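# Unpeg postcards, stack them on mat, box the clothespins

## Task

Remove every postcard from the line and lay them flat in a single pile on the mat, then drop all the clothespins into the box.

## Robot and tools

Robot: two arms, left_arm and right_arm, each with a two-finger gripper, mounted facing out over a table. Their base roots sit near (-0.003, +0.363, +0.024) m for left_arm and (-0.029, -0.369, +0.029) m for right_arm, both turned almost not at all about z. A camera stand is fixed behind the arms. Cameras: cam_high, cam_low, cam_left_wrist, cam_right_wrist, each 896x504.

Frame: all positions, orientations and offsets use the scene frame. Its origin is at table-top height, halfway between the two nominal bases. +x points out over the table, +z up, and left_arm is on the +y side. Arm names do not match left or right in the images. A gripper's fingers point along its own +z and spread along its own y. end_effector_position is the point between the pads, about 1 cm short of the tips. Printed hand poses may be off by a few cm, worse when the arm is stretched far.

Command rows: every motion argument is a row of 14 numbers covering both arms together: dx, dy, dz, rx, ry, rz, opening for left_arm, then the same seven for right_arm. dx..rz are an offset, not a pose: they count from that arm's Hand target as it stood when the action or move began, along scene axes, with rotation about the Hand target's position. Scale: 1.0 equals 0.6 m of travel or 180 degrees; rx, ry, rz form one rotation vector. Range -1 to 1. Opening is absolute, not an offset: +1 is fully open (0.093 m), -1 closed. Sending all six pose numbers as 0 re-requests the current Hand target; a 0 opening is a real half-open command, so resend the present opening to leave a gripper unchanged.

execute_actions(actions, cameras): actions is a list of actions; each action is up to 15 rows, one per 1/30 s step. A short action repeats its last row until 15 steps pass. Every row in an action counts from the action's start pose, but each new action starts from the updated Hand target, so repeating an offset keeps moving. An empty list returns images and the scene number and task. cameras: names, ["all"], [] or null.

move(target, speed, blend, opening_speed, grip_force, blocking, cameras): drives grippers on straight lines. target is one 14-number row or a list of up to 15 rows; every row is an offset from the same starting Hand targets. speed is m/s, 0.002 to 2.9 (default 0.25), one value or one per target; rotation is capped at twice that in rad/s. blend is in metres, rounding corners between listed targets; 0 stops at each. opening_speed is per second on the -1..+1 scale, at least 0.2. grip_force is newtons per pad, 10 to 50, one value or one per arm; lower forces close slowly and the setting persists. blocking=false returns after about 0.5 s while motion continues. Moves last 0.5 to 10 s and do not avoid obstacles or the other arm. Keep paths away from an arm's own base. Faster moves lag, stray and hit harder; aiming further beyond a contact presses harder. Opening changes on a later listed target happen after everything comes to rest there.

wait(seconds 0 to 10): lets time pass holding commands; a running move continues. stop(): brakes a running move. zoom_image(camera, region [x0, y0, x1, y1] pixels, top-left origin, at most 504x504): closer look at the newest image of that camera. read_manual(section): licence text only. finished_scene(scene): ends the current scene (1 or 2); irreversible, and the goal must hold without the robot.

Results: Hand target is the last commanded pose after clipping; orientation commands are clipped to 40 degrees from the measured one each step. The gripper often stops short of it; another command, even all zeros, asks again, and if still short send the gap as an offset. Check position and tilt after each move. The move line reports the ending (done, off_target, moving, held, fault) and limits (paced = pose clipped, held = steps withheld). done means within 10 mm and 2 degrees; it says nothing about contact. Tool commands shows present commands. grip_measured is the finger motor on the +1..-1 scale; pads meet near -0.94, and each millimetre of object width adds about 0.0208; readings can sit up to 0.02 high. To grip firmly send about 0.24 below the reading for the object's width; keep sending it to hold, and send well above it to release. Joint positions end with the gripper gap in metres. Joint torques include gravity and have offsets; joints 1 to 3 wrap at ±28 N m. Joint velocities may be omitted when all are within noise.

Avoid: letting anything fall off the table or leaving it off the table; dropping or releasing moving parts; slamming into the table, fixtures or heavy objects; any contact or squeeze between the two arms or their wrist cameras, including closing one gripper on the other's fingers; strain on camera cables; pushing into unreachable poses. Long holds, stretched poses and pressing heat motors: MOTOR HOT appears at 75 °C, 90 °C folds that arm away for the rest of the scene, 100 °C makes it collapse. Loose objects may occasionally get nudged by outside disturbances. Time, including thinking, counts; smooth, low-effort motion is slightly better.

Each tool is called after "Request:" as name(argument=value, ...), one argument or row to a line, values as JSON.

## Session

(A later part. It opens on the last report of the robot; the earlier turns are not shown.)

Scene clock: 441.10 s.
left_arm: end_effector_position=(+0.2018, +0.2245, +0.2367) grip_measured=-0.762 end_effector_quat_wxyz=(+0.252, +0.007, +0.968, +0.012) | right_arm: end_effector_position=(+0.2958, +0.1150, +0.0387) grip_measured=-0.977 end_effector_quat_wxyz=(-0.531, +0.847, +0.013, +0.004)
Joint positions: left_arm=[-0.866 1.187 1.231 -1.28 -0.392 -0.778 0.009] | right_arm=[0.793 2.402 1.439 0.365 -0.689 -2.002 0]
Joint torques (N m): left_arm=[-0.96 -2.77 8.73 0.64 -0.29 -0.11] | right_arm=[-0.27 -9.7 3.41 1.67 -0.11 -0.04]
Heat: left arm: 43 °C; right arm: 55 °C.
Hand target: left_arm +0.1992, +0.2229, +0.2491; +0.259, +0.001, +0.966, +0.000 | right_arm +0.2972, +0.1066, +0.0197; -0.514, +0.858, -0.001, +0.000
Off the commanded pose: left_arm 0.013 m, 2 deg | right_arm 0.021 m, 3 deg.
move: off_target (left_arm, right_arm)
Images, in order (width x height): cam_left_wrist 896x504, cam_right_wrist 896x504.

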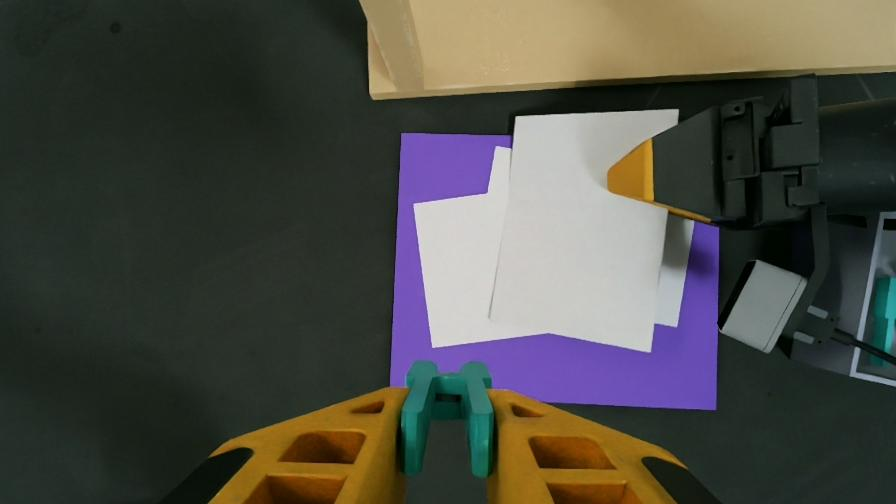

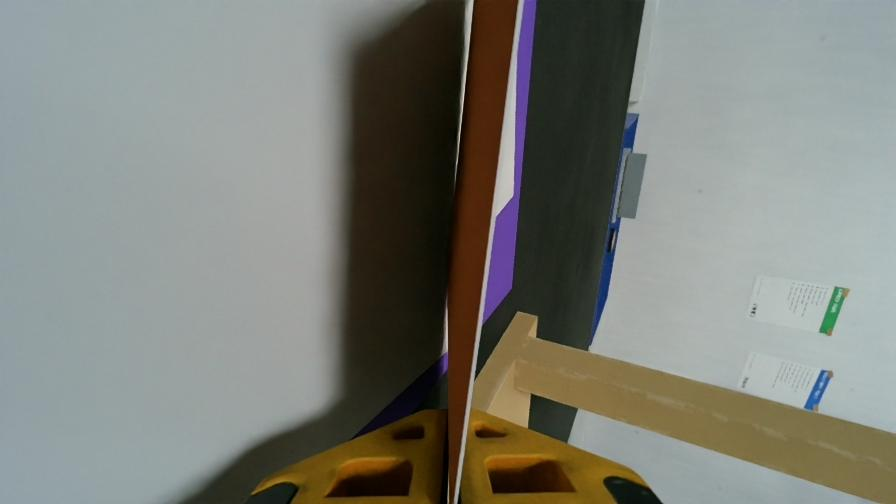

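Request:
move(
  target=[
    [0,0,0,0,0,0,-0.8,-0.0,0.02,0.1,0,0,0,-1],
    [0,0,0,0,0,0,-0.8,-0.012,0.06,0.1,0,0,0,-1],
    [0,0,0,0,0,0,-0.8,-0.012,0.06,0.06,0,0,0,-1],
  ],
  speed=0.1,
  blend=[0.01,0.01,0],
  cameras=["cam_left_wrist","cam_right_wrist"],
)

Scene clock: 443.07 s.
left_arm: end_effector_position=(+0.2018, +0.2245, +0.2367) grip_measured=-0.762 end_effector_quat_wxyz=(+0.252, +0.007, +0.968, +0.012) | right_arm: end_effector_position=(+0.2797, +0.1374, +0.0437) grip_measured=-0.977 end_effector_quat_wxyz=(-0.507, +0.862, +0.008, -0.012)
Joint positions: left_arm=[-0.866 1.187 1.231 -1.28 -0.392 -0.778 0.009] | right_arm=[0.852 2.402 1.525 0.227 -0.638 -1.982 0]
Joint torques (N m): left_arm=[-0.98 -2.71 8.76 0.64 -0.3 -0.12] | right_arm=[0.03 -11.64 7.73 1.82 0.01 0.18]
Heat: left arm: 43 °C; right arm: 55 °C.
Hand target: left_arm +0.1992, +0.2229, +0.2491; +0.259, +0.001, +0.966, +0.000 | right_arm +0.2900, +0.1426, +0.0557; -0.514, +0.858, -0.001, +0.000
Off the commanded pose: left_arm 0.013 m, 2 deg | right_arm 0.017 m, 2 deg.
move: off_target (left_arm, right_arm)
Images, in order (width x height): cam_left_wrist 896x504, cam_right_wrist 896x504.

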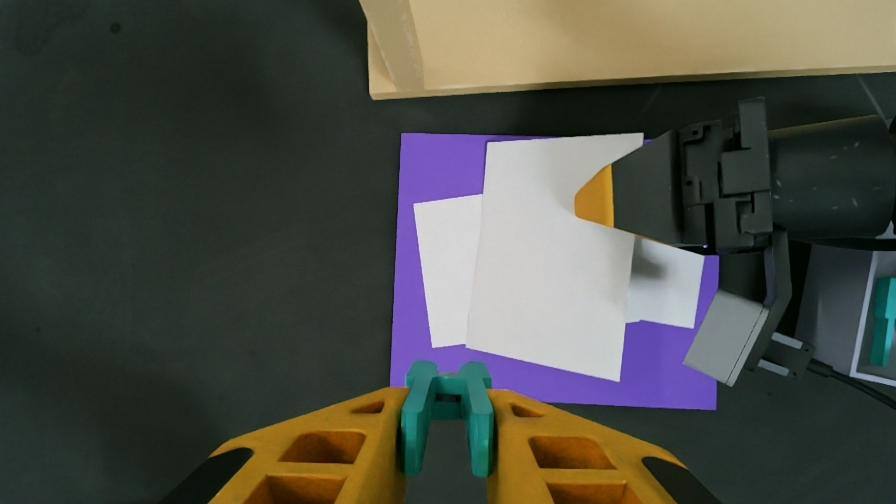

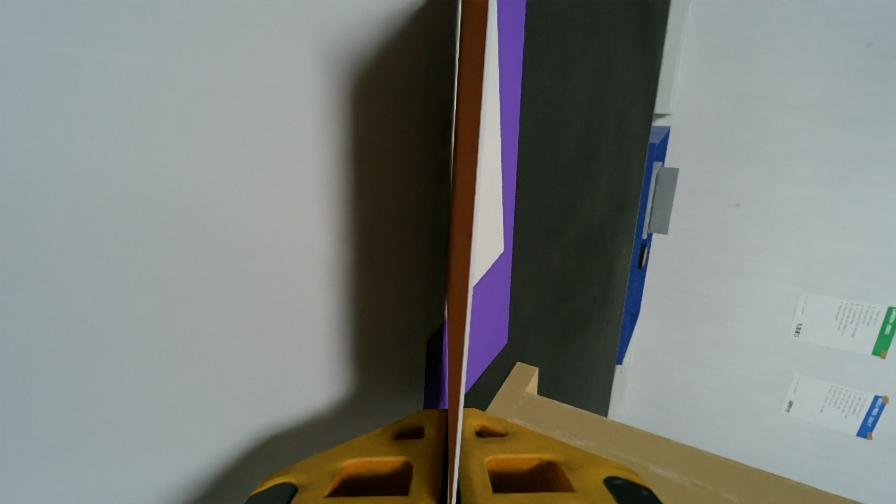

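Request:
move(
  target=[
    [0,-0.03,-0.1,0,0,0,-0.8,0.02,0.0,0.03,0,0,0,-1],
    [0.0,-0.06,-0.25,0,0,0,-0.8,0.02,0.0,-0.02,0,0,0,-1],
  ],
  speed=0.15,
  blend=[0.01,0],
  cameras=["cam_left_wrist","cam_right_wrist"],
)

Scene clock: 446.47 s.
left_arm: end_effector_position=(+0.1921, +0.1902, +0.0985) grip_measured=-0.762 end_effector_quat_wxyz=(+0.236, +0.014, +0.972, +0.005) | right_arm: end_effector_position=(+0.2977, +0.1371, +0.0419) grip_measured=-0.977 end_effector_quat_wxyz=(-0.512, +0.859, +0.001, -0.005)
Joint positions: left_arm=[-0.982 1.294 0.762 -0.76 -0.392 -0.893 0.009] | right_arm=[0.827 2.438 1.574 0.225 -0.644 -1.982 0]
Joint torques (N m): left_arm=[-0.85 -2.41 4.71 1.23 -0.7 -0.11] | right_arm=[-0.12 -10.45 7.51 1.81 -0.14 0.09]
Heat: left arm: 43 °C; right arm: 55 °C.
Hand target: left_arm +0.1992, +0.1869, +0.0991; +0.259, +0.001, +0.966, +0.000 | right_arm +0.3020, +0.1426, +0.0437; -0.514, +0.858, -0.001, +0.000
Off the commanded pose: left_arm 0.008 m, 3 deg | right_arm 0.007 m, 1 deg.
move: off_target (left_arm)
Images, in order (width x height): cam_left_wrist 896x504, cam_right_wrist 896x504.

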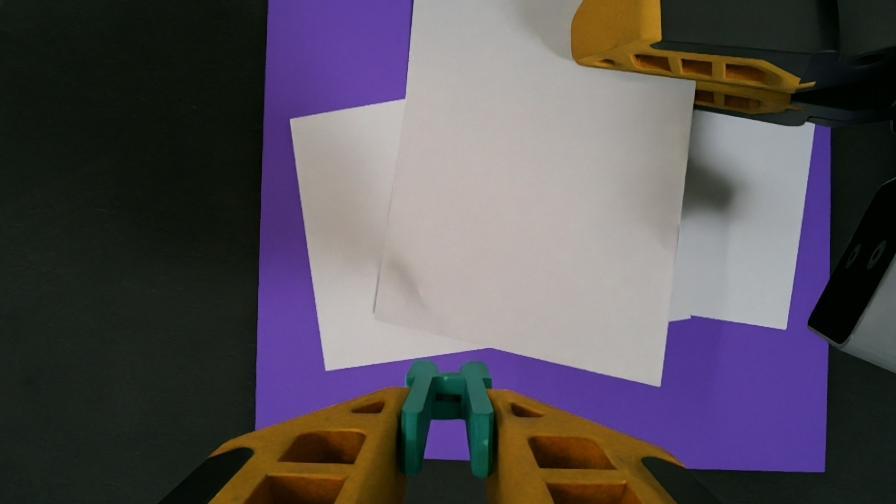

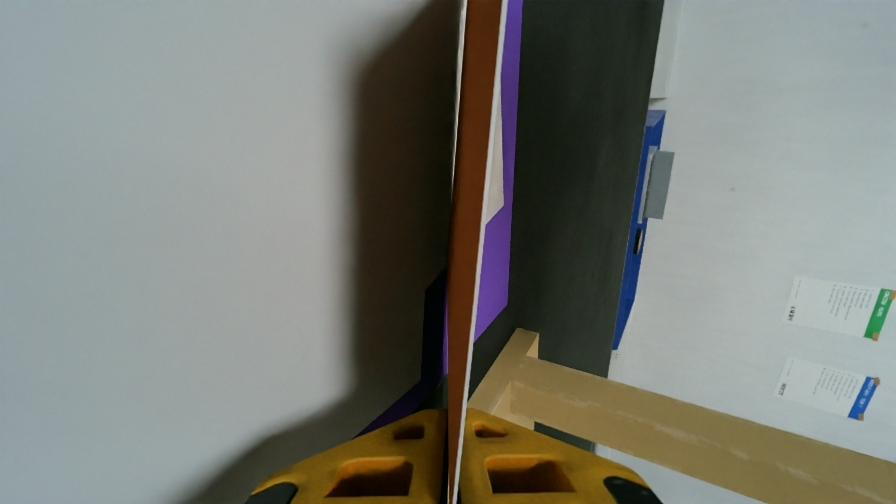

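Request:
move(
  target=[
    [0.075,-0.005,-0.02,0,0,0,-0.8,0,0.0,0.0,0,0,0,-1],
    [0.075,-0.005,-0.085,0,0,0,-0.8,0,0.0,0,0,0,0,-1],
  ],
  speed=0.08,
  cameras=["cam_left_wrist","cam_right_wrist"],
)

Scene clock: 448.83 s.
left_arm: end_effector_position=(+0.2473, +0.2038, +0.0632) grip_measured=-0.762 end_effector_quat_wxyz=(+0.274, -0.009, +0.961, +0.045) | right_arm: end_effector_position=(+0.2979, +0.1372, +0.0425) grip_measured=-0.977 end_effector_quat_wxyz=(-0.514, +0.858, +0.003, -0.005)
Joint positions: left_arm=[-0.832 1.476 0.717 -0.482 -0.466 -0.766 0.009] | right_arm=[0.826 2.439 1.574 0.231 -0.65 -1.982 0]
Joint torques (N m): left_arm=[-0.7 -1.88 3.29 1.69 0.48 0.15] | right_arm=[-0.01 -10.7 7.56 1.76 -0.12 0.09]
Heat: left arm: 43 °C; right arm: 55 °C.
Hand target: left_arm +0.2442, +0.1839, +0.0481; +0.259, +0.001, +0.966, +0.000 | right_arm +0.3020, +0.1426, +0.0437; -0.514, +0.858, -0.001, +0.000
Off the commanded pose: left_arm 0.025 m, 6 deg | right_arm 0.007 m, 1 deg.
move: off_target (left_arm)
Images, in order (width x height): cam_left_wrist 896x504, cam_right_wrist 896x504.

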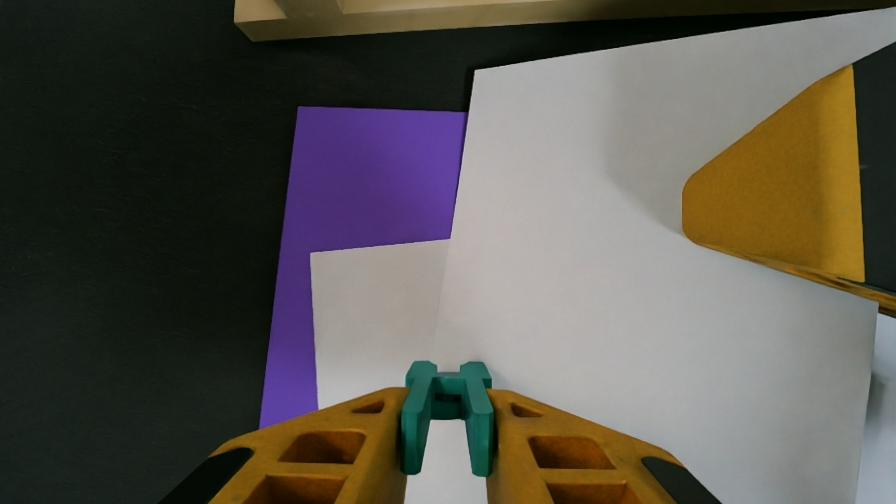

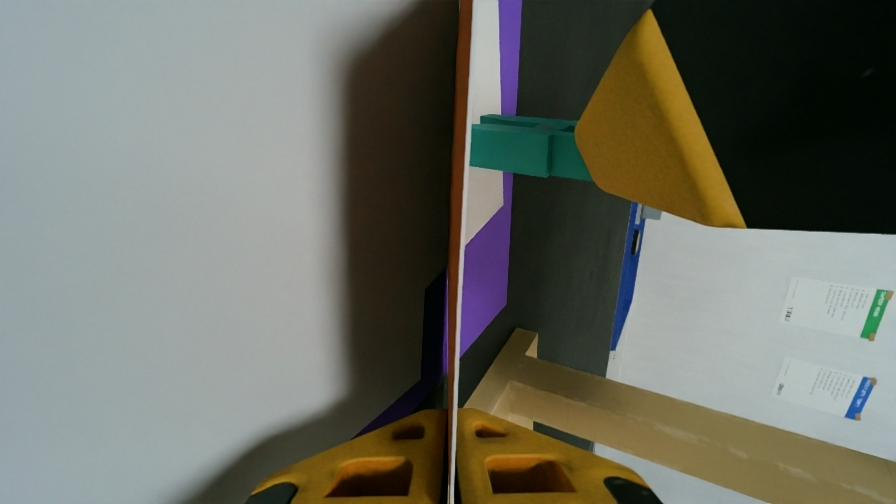

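Request:
move(
  target=[0,0.037,-0.03,0,0,0,-0.8,0,0,0,0,0,0,-0.6],
  speed=0.08,
  opening_speed=0.3,
  cameras=["cam_left_wrist","cam_right_wrist"],
)

Scene clock: 450.80 s.
left_arm: end_effector_position=(+0.2617, +0.2136, +0.0536) grip_measured=-0.762 end_effector_quat_wxyz=(+0.309, -0.022, +0.951, +0.024) | right_arm: end_effector_position=(+0.2985, +0.1354, +0.0312) grip_measured=-0.603 end_effector_quat_wxyz=(-0.506, +0.862, -0.003, -0.006)
Joint positions: left_arm=[-0.774 1.463 0.616 -0.285 -0.467 -0.708 0.009] | right_arm=[0.826 2.458 1.574 0.231 -0.638 -1.982 0.016]
Joint torques (N m): left_arm=[-0.09 -2.07 2.7 1.1 0.8 0.2] | right_arm=[0.2 -12.08 7.54 1.74 -0.14 0.08]
Heat: left arm: 43 °C; right arm: 55 °C.
Hand target: left_arm +0.2442, +0.2061, +0.0301; +0.259, +0.001, +0.966, +0.000 | right_arm +0.3020, +0.1426, +0.0437; -0.514, +0.858, -0.001, +0.000
Off the commanded pose: left_arm 0.030 m, 7 deg | right_arm 0.015 m, 1 deg.
move: off_target (left_arm, right_arm)
Images, in order (width x height): cam_left_wrist 896x504, cam_right_wrist 896x504.

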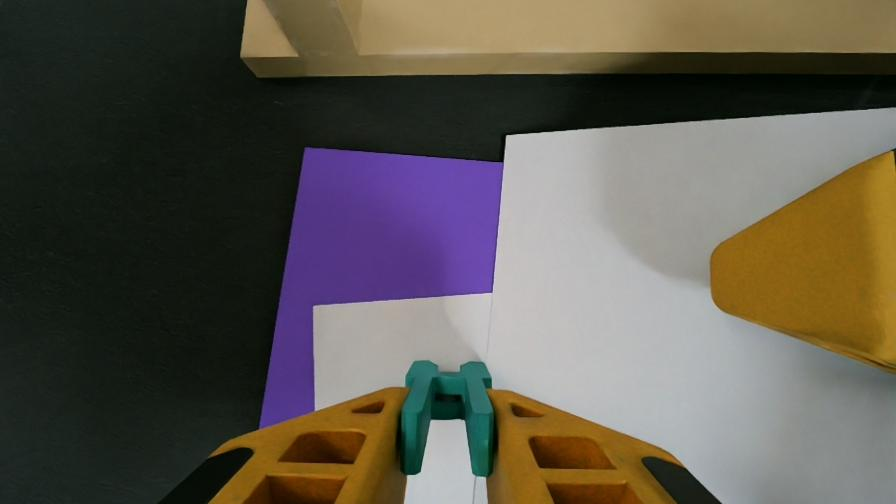

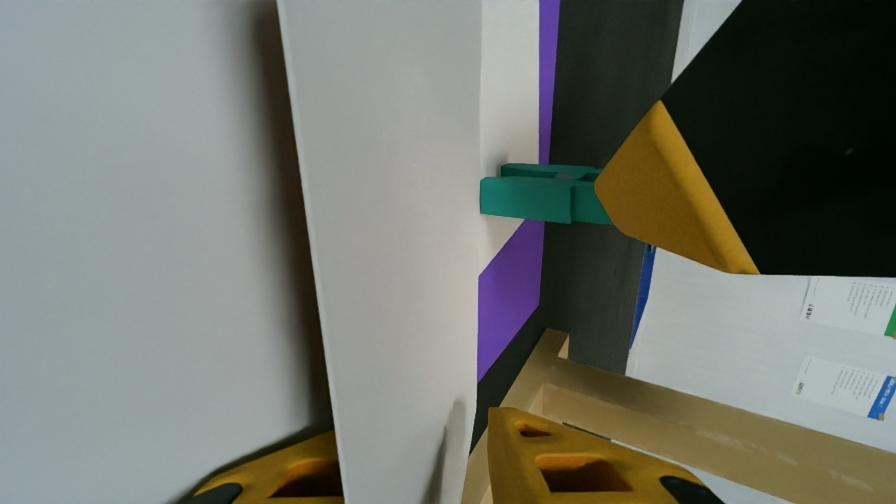

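Request:
move(
  target=[
    [0,0,0.07,0,0,0,-0.8,0,0,0,0,0,0,-0.6],
    [-0.01,-0.065,0.06,0,0,0,-0.8,0,0,0,0,0,0,-0.6],
  ],
  speed=0.1,
  cameras=["cam_left_wrist","cam_right_wrist"],
)

Scene clock: 453.13 s.
left_arm: end_effector_position=(+0.2356, +0.1734, +0.0596) grip_measured=-0.762 end_effector_quat_wxyz=(+0.254, +0.006, +0.967, +0.000) | right_arm: end_effector_position=(+0.2993, +0.1349, +0.0312) grip_measured=-0.603 end_effector_quat_wxyz=(-0.506, +0.862, -0.004, -0.006)
Joint positions: left_arm=[-0.89 1.499 0.739 -0.464 -0.389 -0.803 0.009] | right_arm=[0.824 2.458 1.574 0.231 -0.638 -1.982 0.016]
Joint torques (N m): left_arm=[-0.91 -3.29 8.05 0.69 -0.41 -0.1] | right_arm=[0.2 -12.14 7.51 1.74 -0.16 0.07]
Heat: left arm: 43 °C; right arm: 54 °C.
Hand target: left_arm +0.2382, +0.1671, +0.0661; +0.259, +0.001, +0.966, +0.000 | right_arm +0.3020, +0.1426, +0.0437; -0.514, +0.858, -0.001, +0.000
Off the commanded pose: left_arm 0.009 m, 1 deg | right_arm 0.015 m, 1 deg.
move: off_target (right_arm)
Images, in order (width x height): cam_left_wrist 896x504, cam_right_wrist 896x504.

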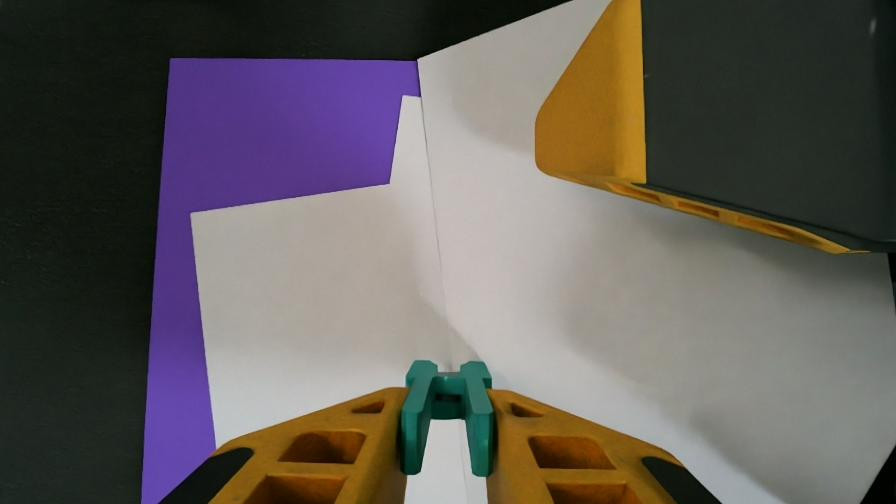

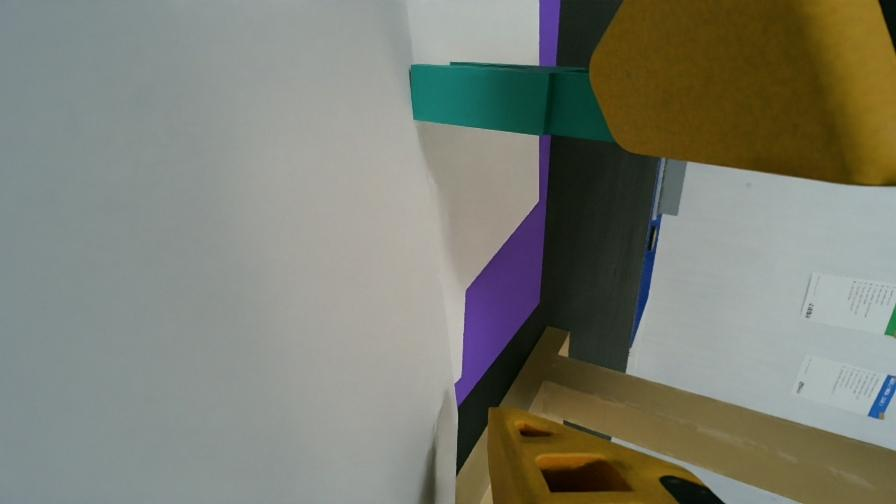

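Request:
move(
  target=[-0.04,0.04,0.25,0,0,0,-0.8,0,0,0,0,0,0,-0.6],
  speed=0.15,
  cameras=["cam_left_wrist","cam_right_wrist"],
)

Scene clock: 455.27 s.
left_arm: end_effector_position=(+0.2144, +0.1927, +0.1991) grip_measured=-0.762 end_effector_quat_wxyz=(+0.243, +0.009, +0.970, +0.011) | right_arm: end_effector_position=(+0.2993, +0.1349, +0.0312) grip_measured=-0.603 end_effector_quat_wxyz=(-0.506, +0.862, -0.004, -0.006)
Joint positions: left_arm=[-0.906 1.295 1.159 -1.127 -0.389 -0.82 0.009] | right_arm=[0.824 2.458 1.574 0.231 -0.638 -1.982 0.016]
Joint torques (N m): left_arm=[-0.98 -4.49 9.01 0.6 -0.48 -0.11] | right_arm=[0.16 -12.12 7.51 1.74 -0.14 0.08]
Heat: left arm: 43 °C; right arm: 54 °C.
Hand target: left_arm +0.2142, +0.1911, +0.2161; +0.259, +0.001, +0.966, +0.000 | right_arm +0.3020, +0.1426, +0.0437; -0.514, +0.858, -0.001, +0.000
Off the commanded pose: left_arm 0.017 m, 2 deg | right_arm 0.015 m, 1 deg.
move: off_target (left_arm, right_arm)
Images, in order (width x height): cam_left_wrist 896x504, cam_right_wrist 896x504.

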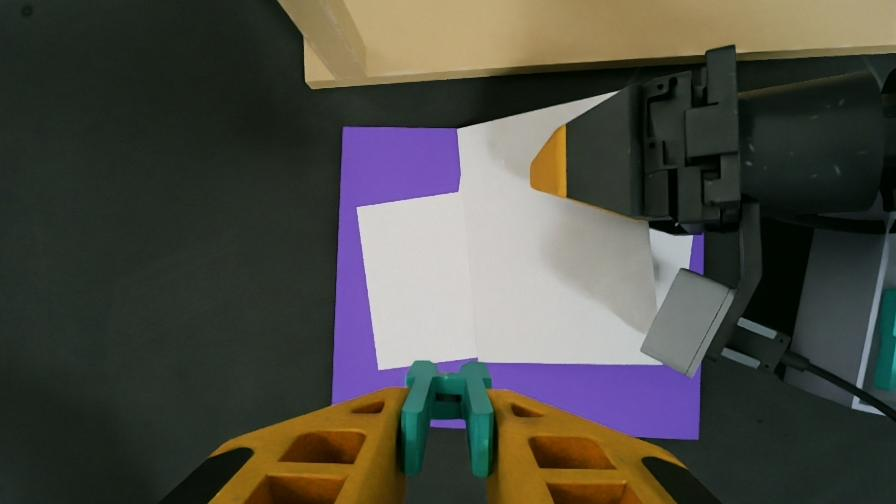

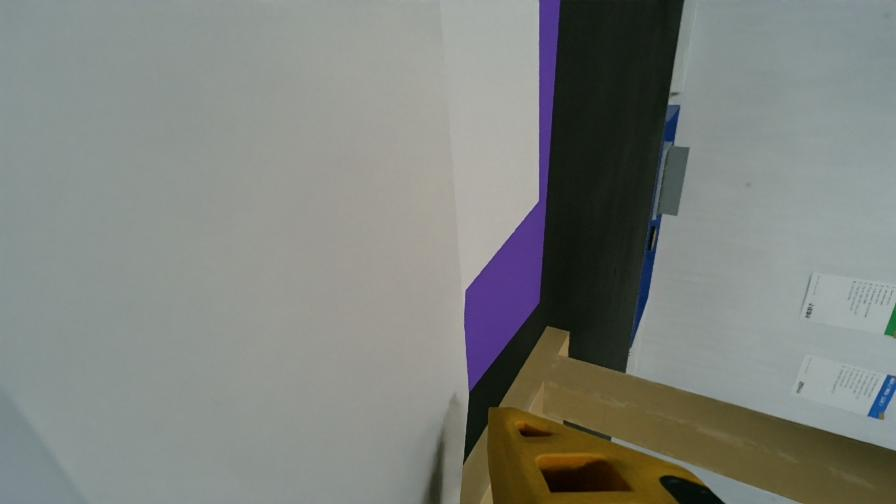

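Request:
move(
  target=[
    [0.037,-0.055,-0.18,0,0,0,-0.8,0,0,0,0,0,0,-0.6],
    [0.037,-0.055,-0.29,0,0,0,-0.8,0,0,0,0,0,0,-0.6],
  ],
  speed=[0.15,0.07],
  cameras=["cam_left_wrist","cam_right_wrist"],
)

Scene clock: 458.63 s.
left_arm: end_effector_position=(+0.2410, +0.1770, +0.0588) grip_measured=-0.762 end_effector_quat_wxyz=(+0.274, +0.002, +0.961, +0.043) | right_arm: end_effector_position=(+0.2997, +0.1340, +0.0285) grip_measured=-0.602 end_effector_quat_wxyz=(-0.505, +0.863, -0.005, -0.006)
Joint positions: left_arm=[-0.918 1.553 0.772 -0.495 -0.485 -0.835 0.009] | right_arm=[0.822 2.462 1.574 0.231 -0.638 -1.982 0.016]
Joint torques (N m): left_arm=[-0.96 -1.96 3.08 1.63 0.35 -0.11] | right_arm=[0.25 -12.52 7.46 1.73 -0.14 0.08]
Heat: left arm: 43 °C; right arm: 54 °C.
Hand target: left_arm +0.2364, +0.1581, +0.0421; +0.259, +0.001, +0.966, +0.000 | right_arm +0.3020, +0.1426, +0.0437; -0.514, +0.858, -0.001, +0.000
Off the commanded pose: left_arm 0.026 m, 5 deg | right_arm 0.018 m, 2 deg.
move: off_target (left_arm, right_arm)
Images, in order (width x height): cam_left_wrist 896x504, cam_right_wrist 896x504.

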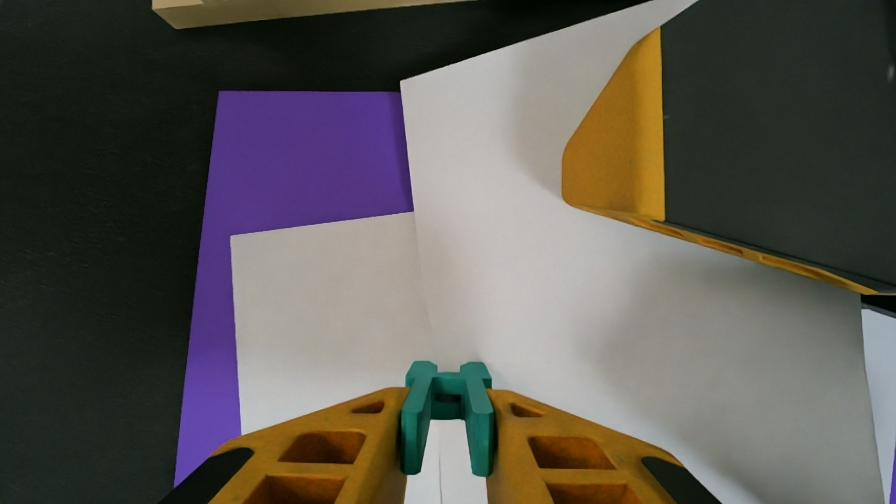

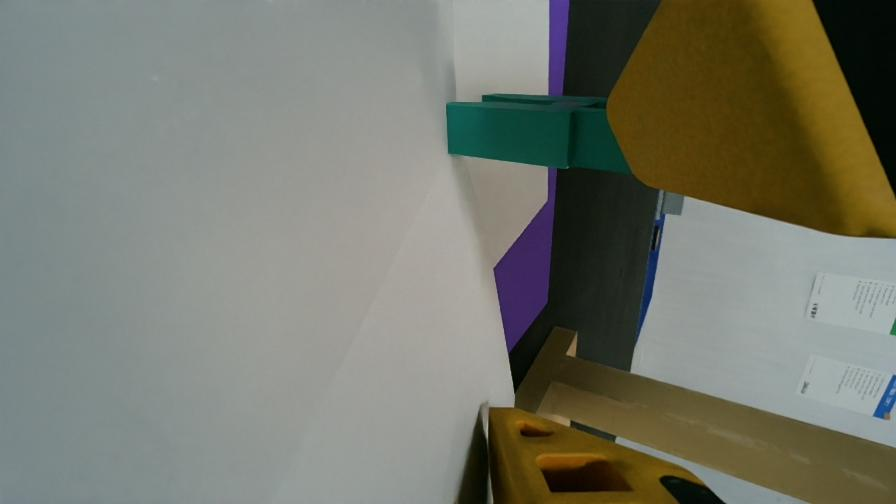

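Request:
move(
  target=[
    [0,0.026,-0.03,0,0,0,-0.8,0,0,0,0,0,0,-0.6],
    [0,0.026,-0.03,0,0,0,-0.8,0,-0.035,-0.01,0,0,0,-0.6],
  ],
  speed=0.1,
  cameras=["cam_left_wrist","cam_right_wrist"],
)

Scene clock: 460.70 s.
left_arm: end_effector_position=(+0.2563, +0.1806, +0.0545) grip_measured=-0.762 end_effector_quat_wxyz=(+0.319, -0.025, +0.947, +0.020) | right_arm: end_effector_position=(+0.2994, +0.1270, +0.0274) grip_measured=-0.602 end_effector_quat_wxyz=(-0.510, +0.860, -0.007, -0.004)
Joint positions: left_arm=[-0.89 1.544 0.69 -0.312 -0.525 -0.827 0.009] | right_arm=[0.813 2.448 1.528 0.276 -0.644 -1.979 0.016]
Joint torques (N m): left_arm=[-0.24 -1.72 2.24 1.09 0.9 0.2] | right_arm=[-0.36 -13.97 3.41 1.75 -0.32 -0.11]
Heat: left arm: 43 °C; right arm: 54 °C.
Hand target: left_arm +0.2364, +0.1737, +0.0241; +0.259, +0.001, +0.966, +0.000 | right_arm +0.3020, +0.1216, +0.0377; -0.514, +0.858, -0.001, +0.000
Off the commanded pose: left_arm 0.037 m, 8 deg | right_arm 0.012 m, 1 deg.
move: off_target (left_arm, right_arm)
Images, in order (width x height): cam_left_wrist 896x504, cam_right_wrist 896x504.

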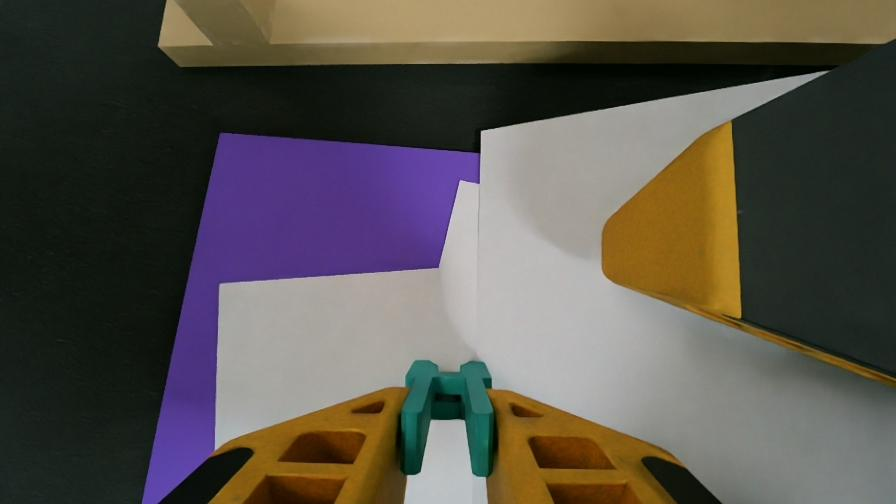

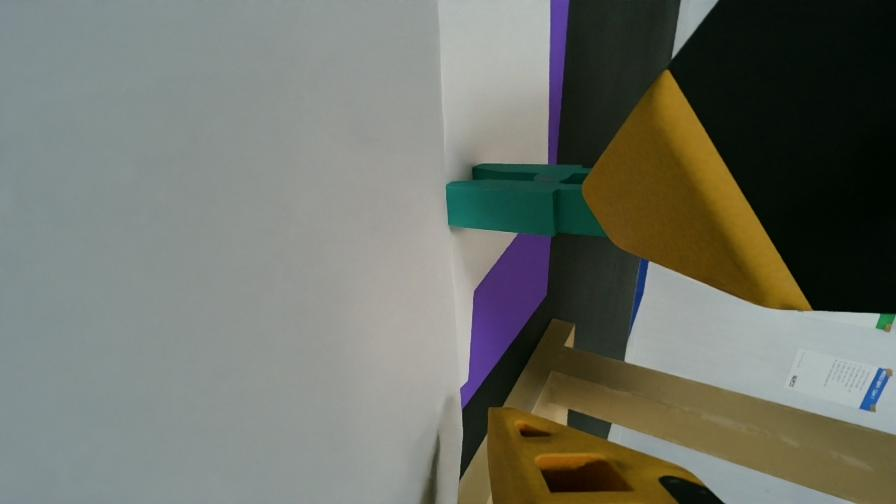

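Request:
move(
  target=[
    [-0.02,0.02,0.17,0,0,0,-0.8,0,0,0,0,0,0,-0.6],
    [-0.05,-0.05,0.17,0,0,0,-0.8,0,0,0,0,0,0,-0.6],
  ],
  speed=[0.15,0.15],
  cameras=["cam_left_wrist","cam_right_wrist"],
)

Scene clock: 463.87 s.
left_arm: end_effector_position=(+0.1974, +0.1462, +0.1129) grip_measured=-0.762 end_effector_quat_wxyz=(+0.241, +0.018, +0.970, -0.001) | right_arm: end_effector_position=(+0.2992, +0.1270, +0.0275) grip_measured=-0.602 end_effector_quat_wxyz=(-0.510, +0.860, -0.003, -0.002)
Joint positions: left_arm=[-1.064 1.437 0.93 -0.801 -0.413 -0.965 0.009] | right_arm=[0.813 2.448 1.528 0.276 -0.646 -1.988 0.016]
Joint torques (N m): left_arm=[-0.51 -3.52 9.16 0.52 -0.72 -0.12] | right_arm=[-0.36 -13.98 3.51 1.75 -0.31 -0.05]
Heat: left arm: 43 °C; right arm: 55 °C.
Hand target: left_arm +0.2064, +0.1437, +0.1261; +0.259, +0.001, +0.966, +0.000 | right_arm +0.3020, +0.1216, +0.0377; -0.514, +0.858, -0.001, +0.000
Off the commanded pose: left_arm 0.016 m, 3 deg | right_arm 0.012 m, 1 deg.
move: off_target (left_arm, right_arm)
Images, in order (width x height): cam_left_wrist 896x504, cam_right_wrist 896x504.

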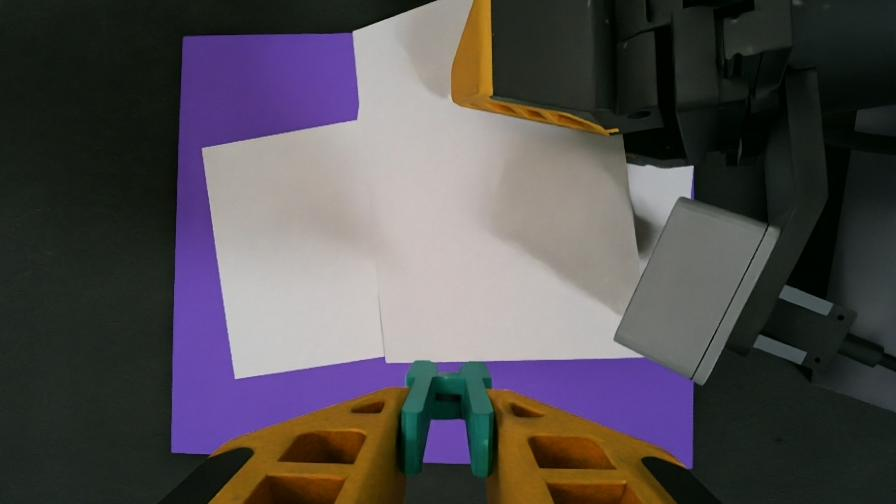

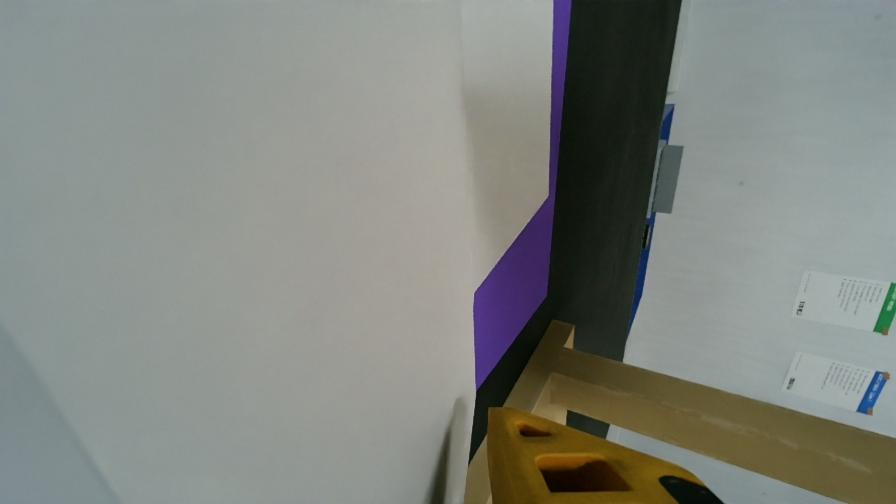

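Request:
move(
  target=[
    [0.04,-0.005,-0.03,0,0,0,-0.8,0,0,0,0,0,0,-0.6],
    [0.04,-0.005,-0.105,0,0,0,-0.8,0,0,0,0,0,0,-0.6],
  ],
  speed=[0.1,0.07],
  cameras=["cam_left_wrist","cam_right_wrist"],
)

Scene clock: 466.33 s.
left_arm: end_effector_position=(+0.2236, +0.1482, +0.0659) grip_measured=-0.762 end_effector_quat_wxyz=(+0.242, +0.003, +0.970, +0.015) | right_arm: end_effector_position=(+0.3010, +0.1256, +0.0276) grip_measured=-0.602 end_effector_quat_wxyz=(-0.510, +0.860, -0.004, -0.002)
Joint positions: left_arm=[-0.987 1.576 0.858 -0.59 -0.418 -0.919 0.009] | right_arm=[0.809 2.448 1.528 0.276 -0.649 -1.99 0.016]
Joint torques (N m): left_arm=[0.08 -3.82 4 1.42 -0.44 0.2] | right_arm=[-0.38 -13.96 3.43 1.73 -0.31 -0.05]
Heat: left arm: 44 °C; right arm: 55 °C.
Hand target: left_arm +0.2304, +0.1407, +0.0631; +0.259, +0.001, +0.966, +0.000 | right_arm +0.3020, +0.1216, +0.0377; -0.514, +0.858, -0.001, +0.000
Off the commanded pose: left_arm 0.011 m, 3 deg | right_arm 0.011 m, 1 deg.
move: off_target (left_arm, right_arm)
Images, in order (width x height): cam_left_wrist 896x504, cam_right_wrist 896x504.

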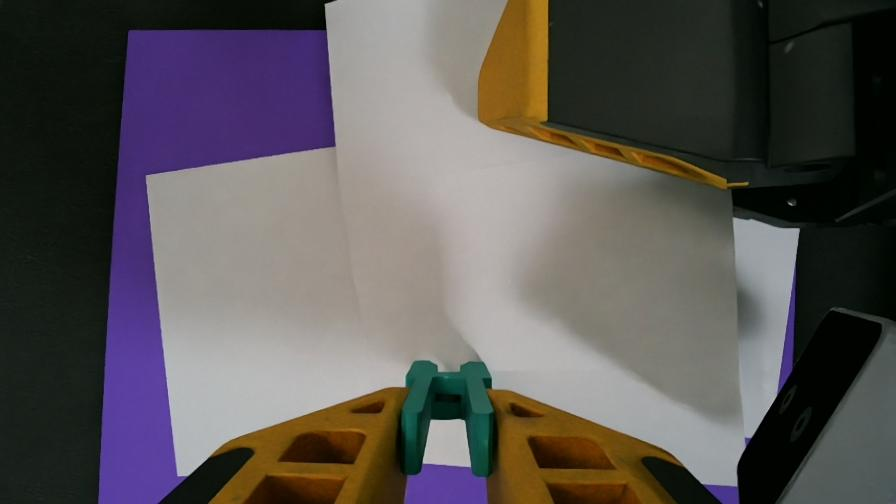

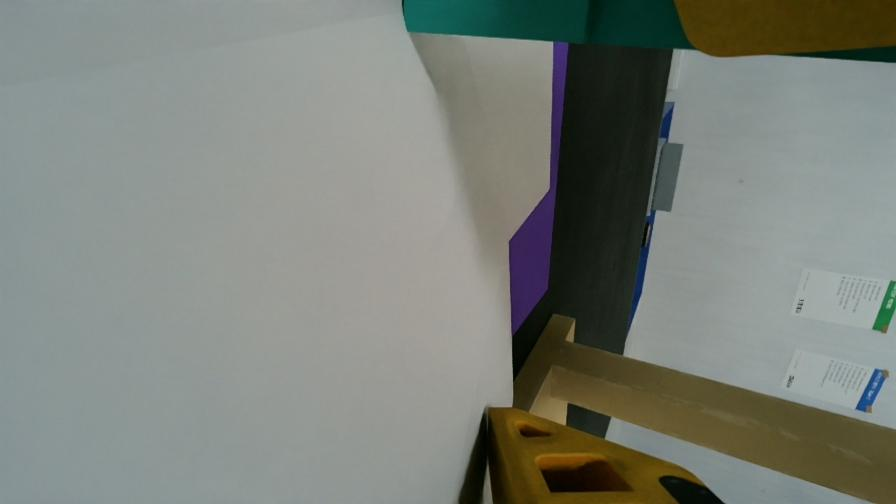

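Request:
move(
  target=[
    [0,0.01,-0.03,0,0,0,-0.8,0,0,0,0,0,0,-0.6],
    [0,0.015,-0.035,0,0,0,-0.8,0,-0.10,0.0,0,0,0,-0.6],
  ],
  speed=[0.07,0.15],
  cameras=["cam_left_wrist","cam_right_wrist","cam_high"],
)

Scene clock: 468.37 s.
left_arm: end_effector_position=(+0.2337, +0.1451, +0.0546) grip_measured=-0.763 end_effector_quat_wxyz=(+0.272, -0.004, +0.962, -0.007) | right_arm: end_effector_position=(+0.3020, +0.0673, +0.0269) grip_measured=-0.602 end_effector_quat_wxyz=(-0.509, +0.861, -0.011, -0.001)
Joint positions: left_arm=[-0.976 1.585 0.785 -0.427 -0.439 -0.901 0.009] | right_arm=[0.718 2.333 1.307 0.337 -0.71 -2.05 0.016]
Joint torques (N m): left_arm=[0.2 -3.18 3.3 1.05 -0.12 0.23] | right_arm=[-0.34 -13.09 3.14 1.61 -0.48 -0.11]
Heat: left arm: 43 °C; right arm: 56 °C.
Hand target: left_arm +0.2304, +0.1497, +0.0421; +0.259, +0.001, +0.966, +0.000 | right_arm +0.3020, +0.0616, +0.0377; -0.514, +0.858, -0.001, +0.000
Off the commanded pose: left_arm 0.014 m, 2 deg | right_arm 0.012 m, 1 deg.
move: off_target (left_arm, right_arm)
Images, in order (width x height): cam_high 896x504, cam_left_wrist 896x504, cam_right_wrist 896x504.

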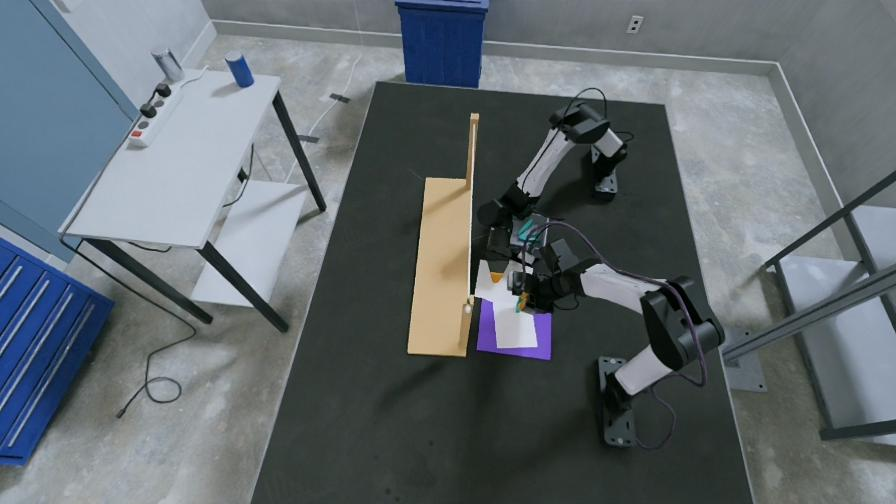

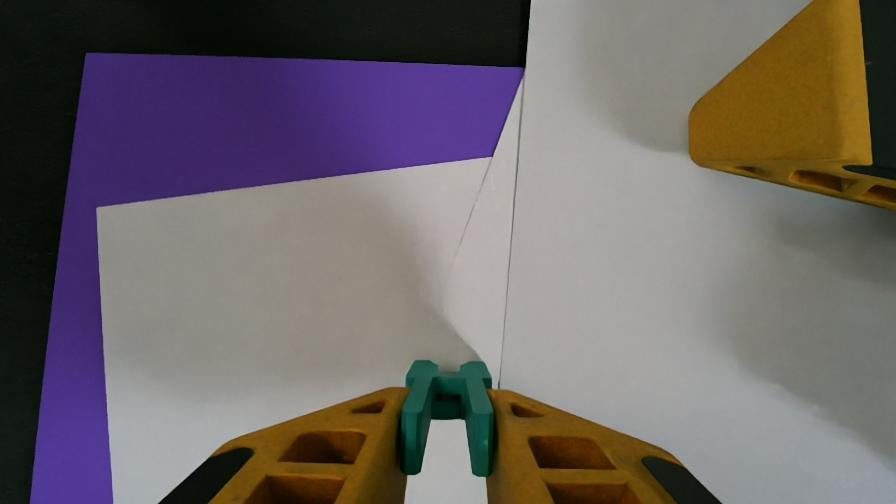

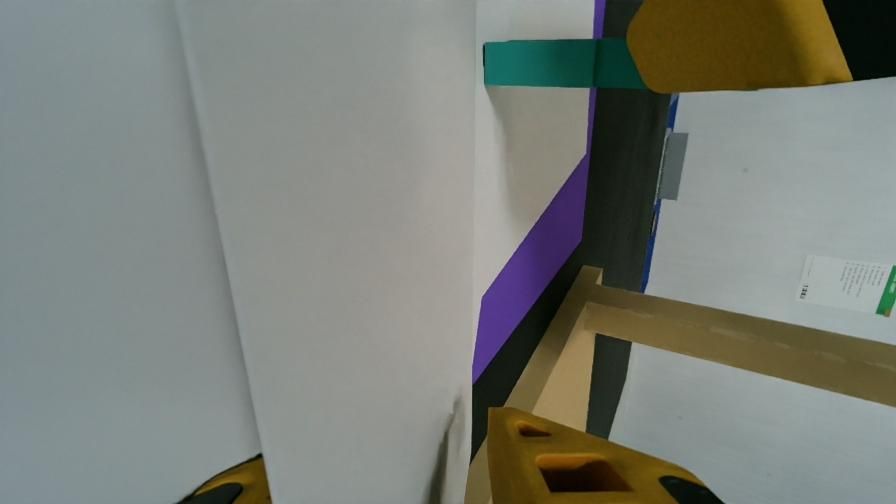

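Request:
move(
  target=[0,0,0.05,0,0,0,-0.8,0,0,0,0,0,0,-1],
  speed=0.1,
  opening_speed=0.5,
  cameras=[],
)

Request:
move(
  target=[-0.04,0.06,0.27,0,0,0,-0.8,0,-0.02,0.1,0,0,0,-1],
  speed=0.15,
  cameras=["cam_left_wrist","cam_right_wrist","cam_high"],
)

Scene clock: 469.93 s.
left_arm: end_effector_position=(+0.2245, +0.1556, +0.0549) grip_measured=-0.763 end_effector_quat_wxyz=(+0.251, +0.005, +0.968, +0.015) | right_arm: end_effector_position=(+0.2999, +0.0686, +0.0317) grip_measured=-0.977 end_effector_quat_wxyz=(-0.517, +0.856, +0.001, +0.000)
Joint positions: left_arm=[-0.976 1.57 0.794 -0.513 -0.429 -0.898 0.009] | right_arm=[0.718 2.327 1.302 0.349 -0.729 -2.062 0]
Joint torques (N m): left_arm=[0.18 -6.99 8.01 0.52 -0.25 0.22] | right_arm=[-0.38 -12.51 3.45 1.49 -0.29 -0.09]
Heat: left arm: 43 °C; right arm: 55 °C.
Hand target: left_arm +0.2304, +0.1497, +0.0721; +0.259, +0.001, +0.966, +0.000 | right_arm +0.3020, +0.0616, +0.0377; -0.514, +0.858, -0.001, +0.000
Off the commanded pose: left_arm 0.019 m, 2 deg | right_arm 0.009 m, 0 deg.
move: off_target (left_arm)
No camera images: "cameras" was empty.

Scene clock: 472.17 s.
left_arm: end_effector_position=(+0.2047, +0.1833, +0.2189) grip_measured=-0.763 end_effector_quat_wxyz=(+0.251, +0.009, +0.968, +0.012) | right_arm: end_effector_position=(+0.2990, +0.0519, +0.0730) grip_measured=-0.977 end_effector_quat_wxyz=(-0.502, +0.865, -0.010, -0.006)
Joint positions: left_arm=[-0.976 1.312 1.246 -1.216 -0.424 -0.889 0.009] | right_arm=[0.695 2.183 1.29 0.167 -0.729 -2.082 0]
Joint torques (N m): left_arm=[0.1 -4.46 8.9 0.57 -0.28 0.17] | right_arm=[-0.28 -13.82 5.67 1.39 -0.46 -0.08]
Heat: left arm: 44 °C; right arm: 56 °C.
Hand target: left_arm +0.2064, +0.1857, +0.2341; +0.259, +0.001, +0.966, +0.000 | right_arm +0.3020, +0.0496, +0.0977; -0.514, +0.858, -0.001, +0.000
Off the commanded pose: left_arm 0.016 m, 2 deg | right_arm 0.025 m, 2 deg.
move: off_target (left_arm, right_arm)
Images, in order (width x height): cam_high 896x504, cam_left_wrist 896x504, cam_right_wrist 896x504.

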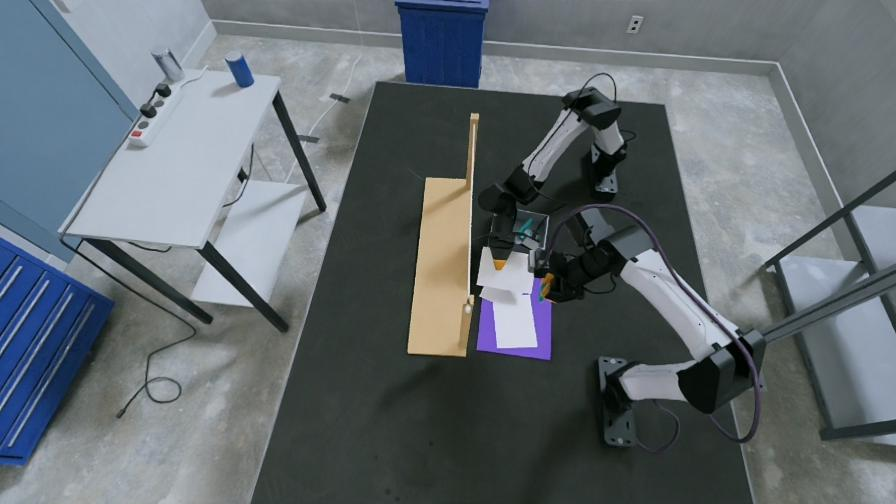

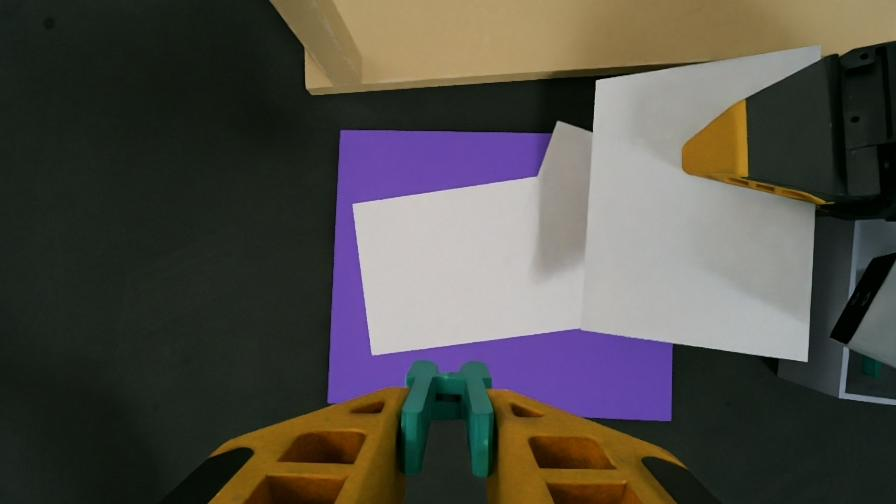

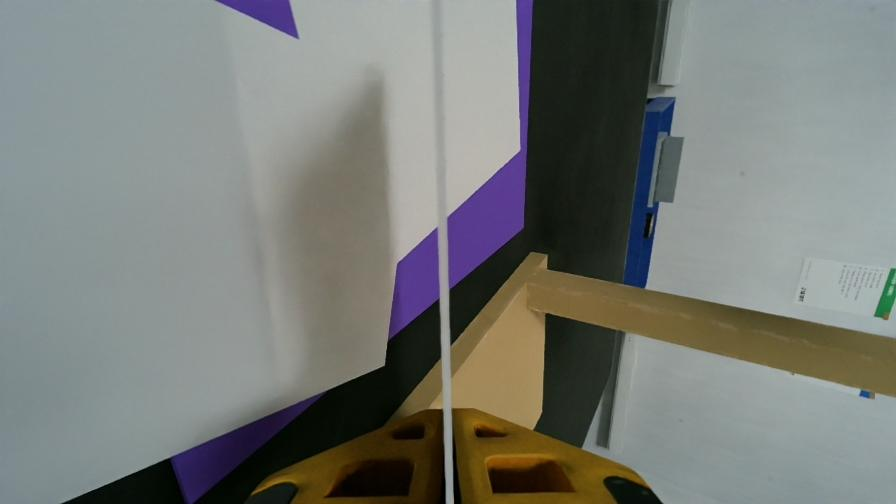

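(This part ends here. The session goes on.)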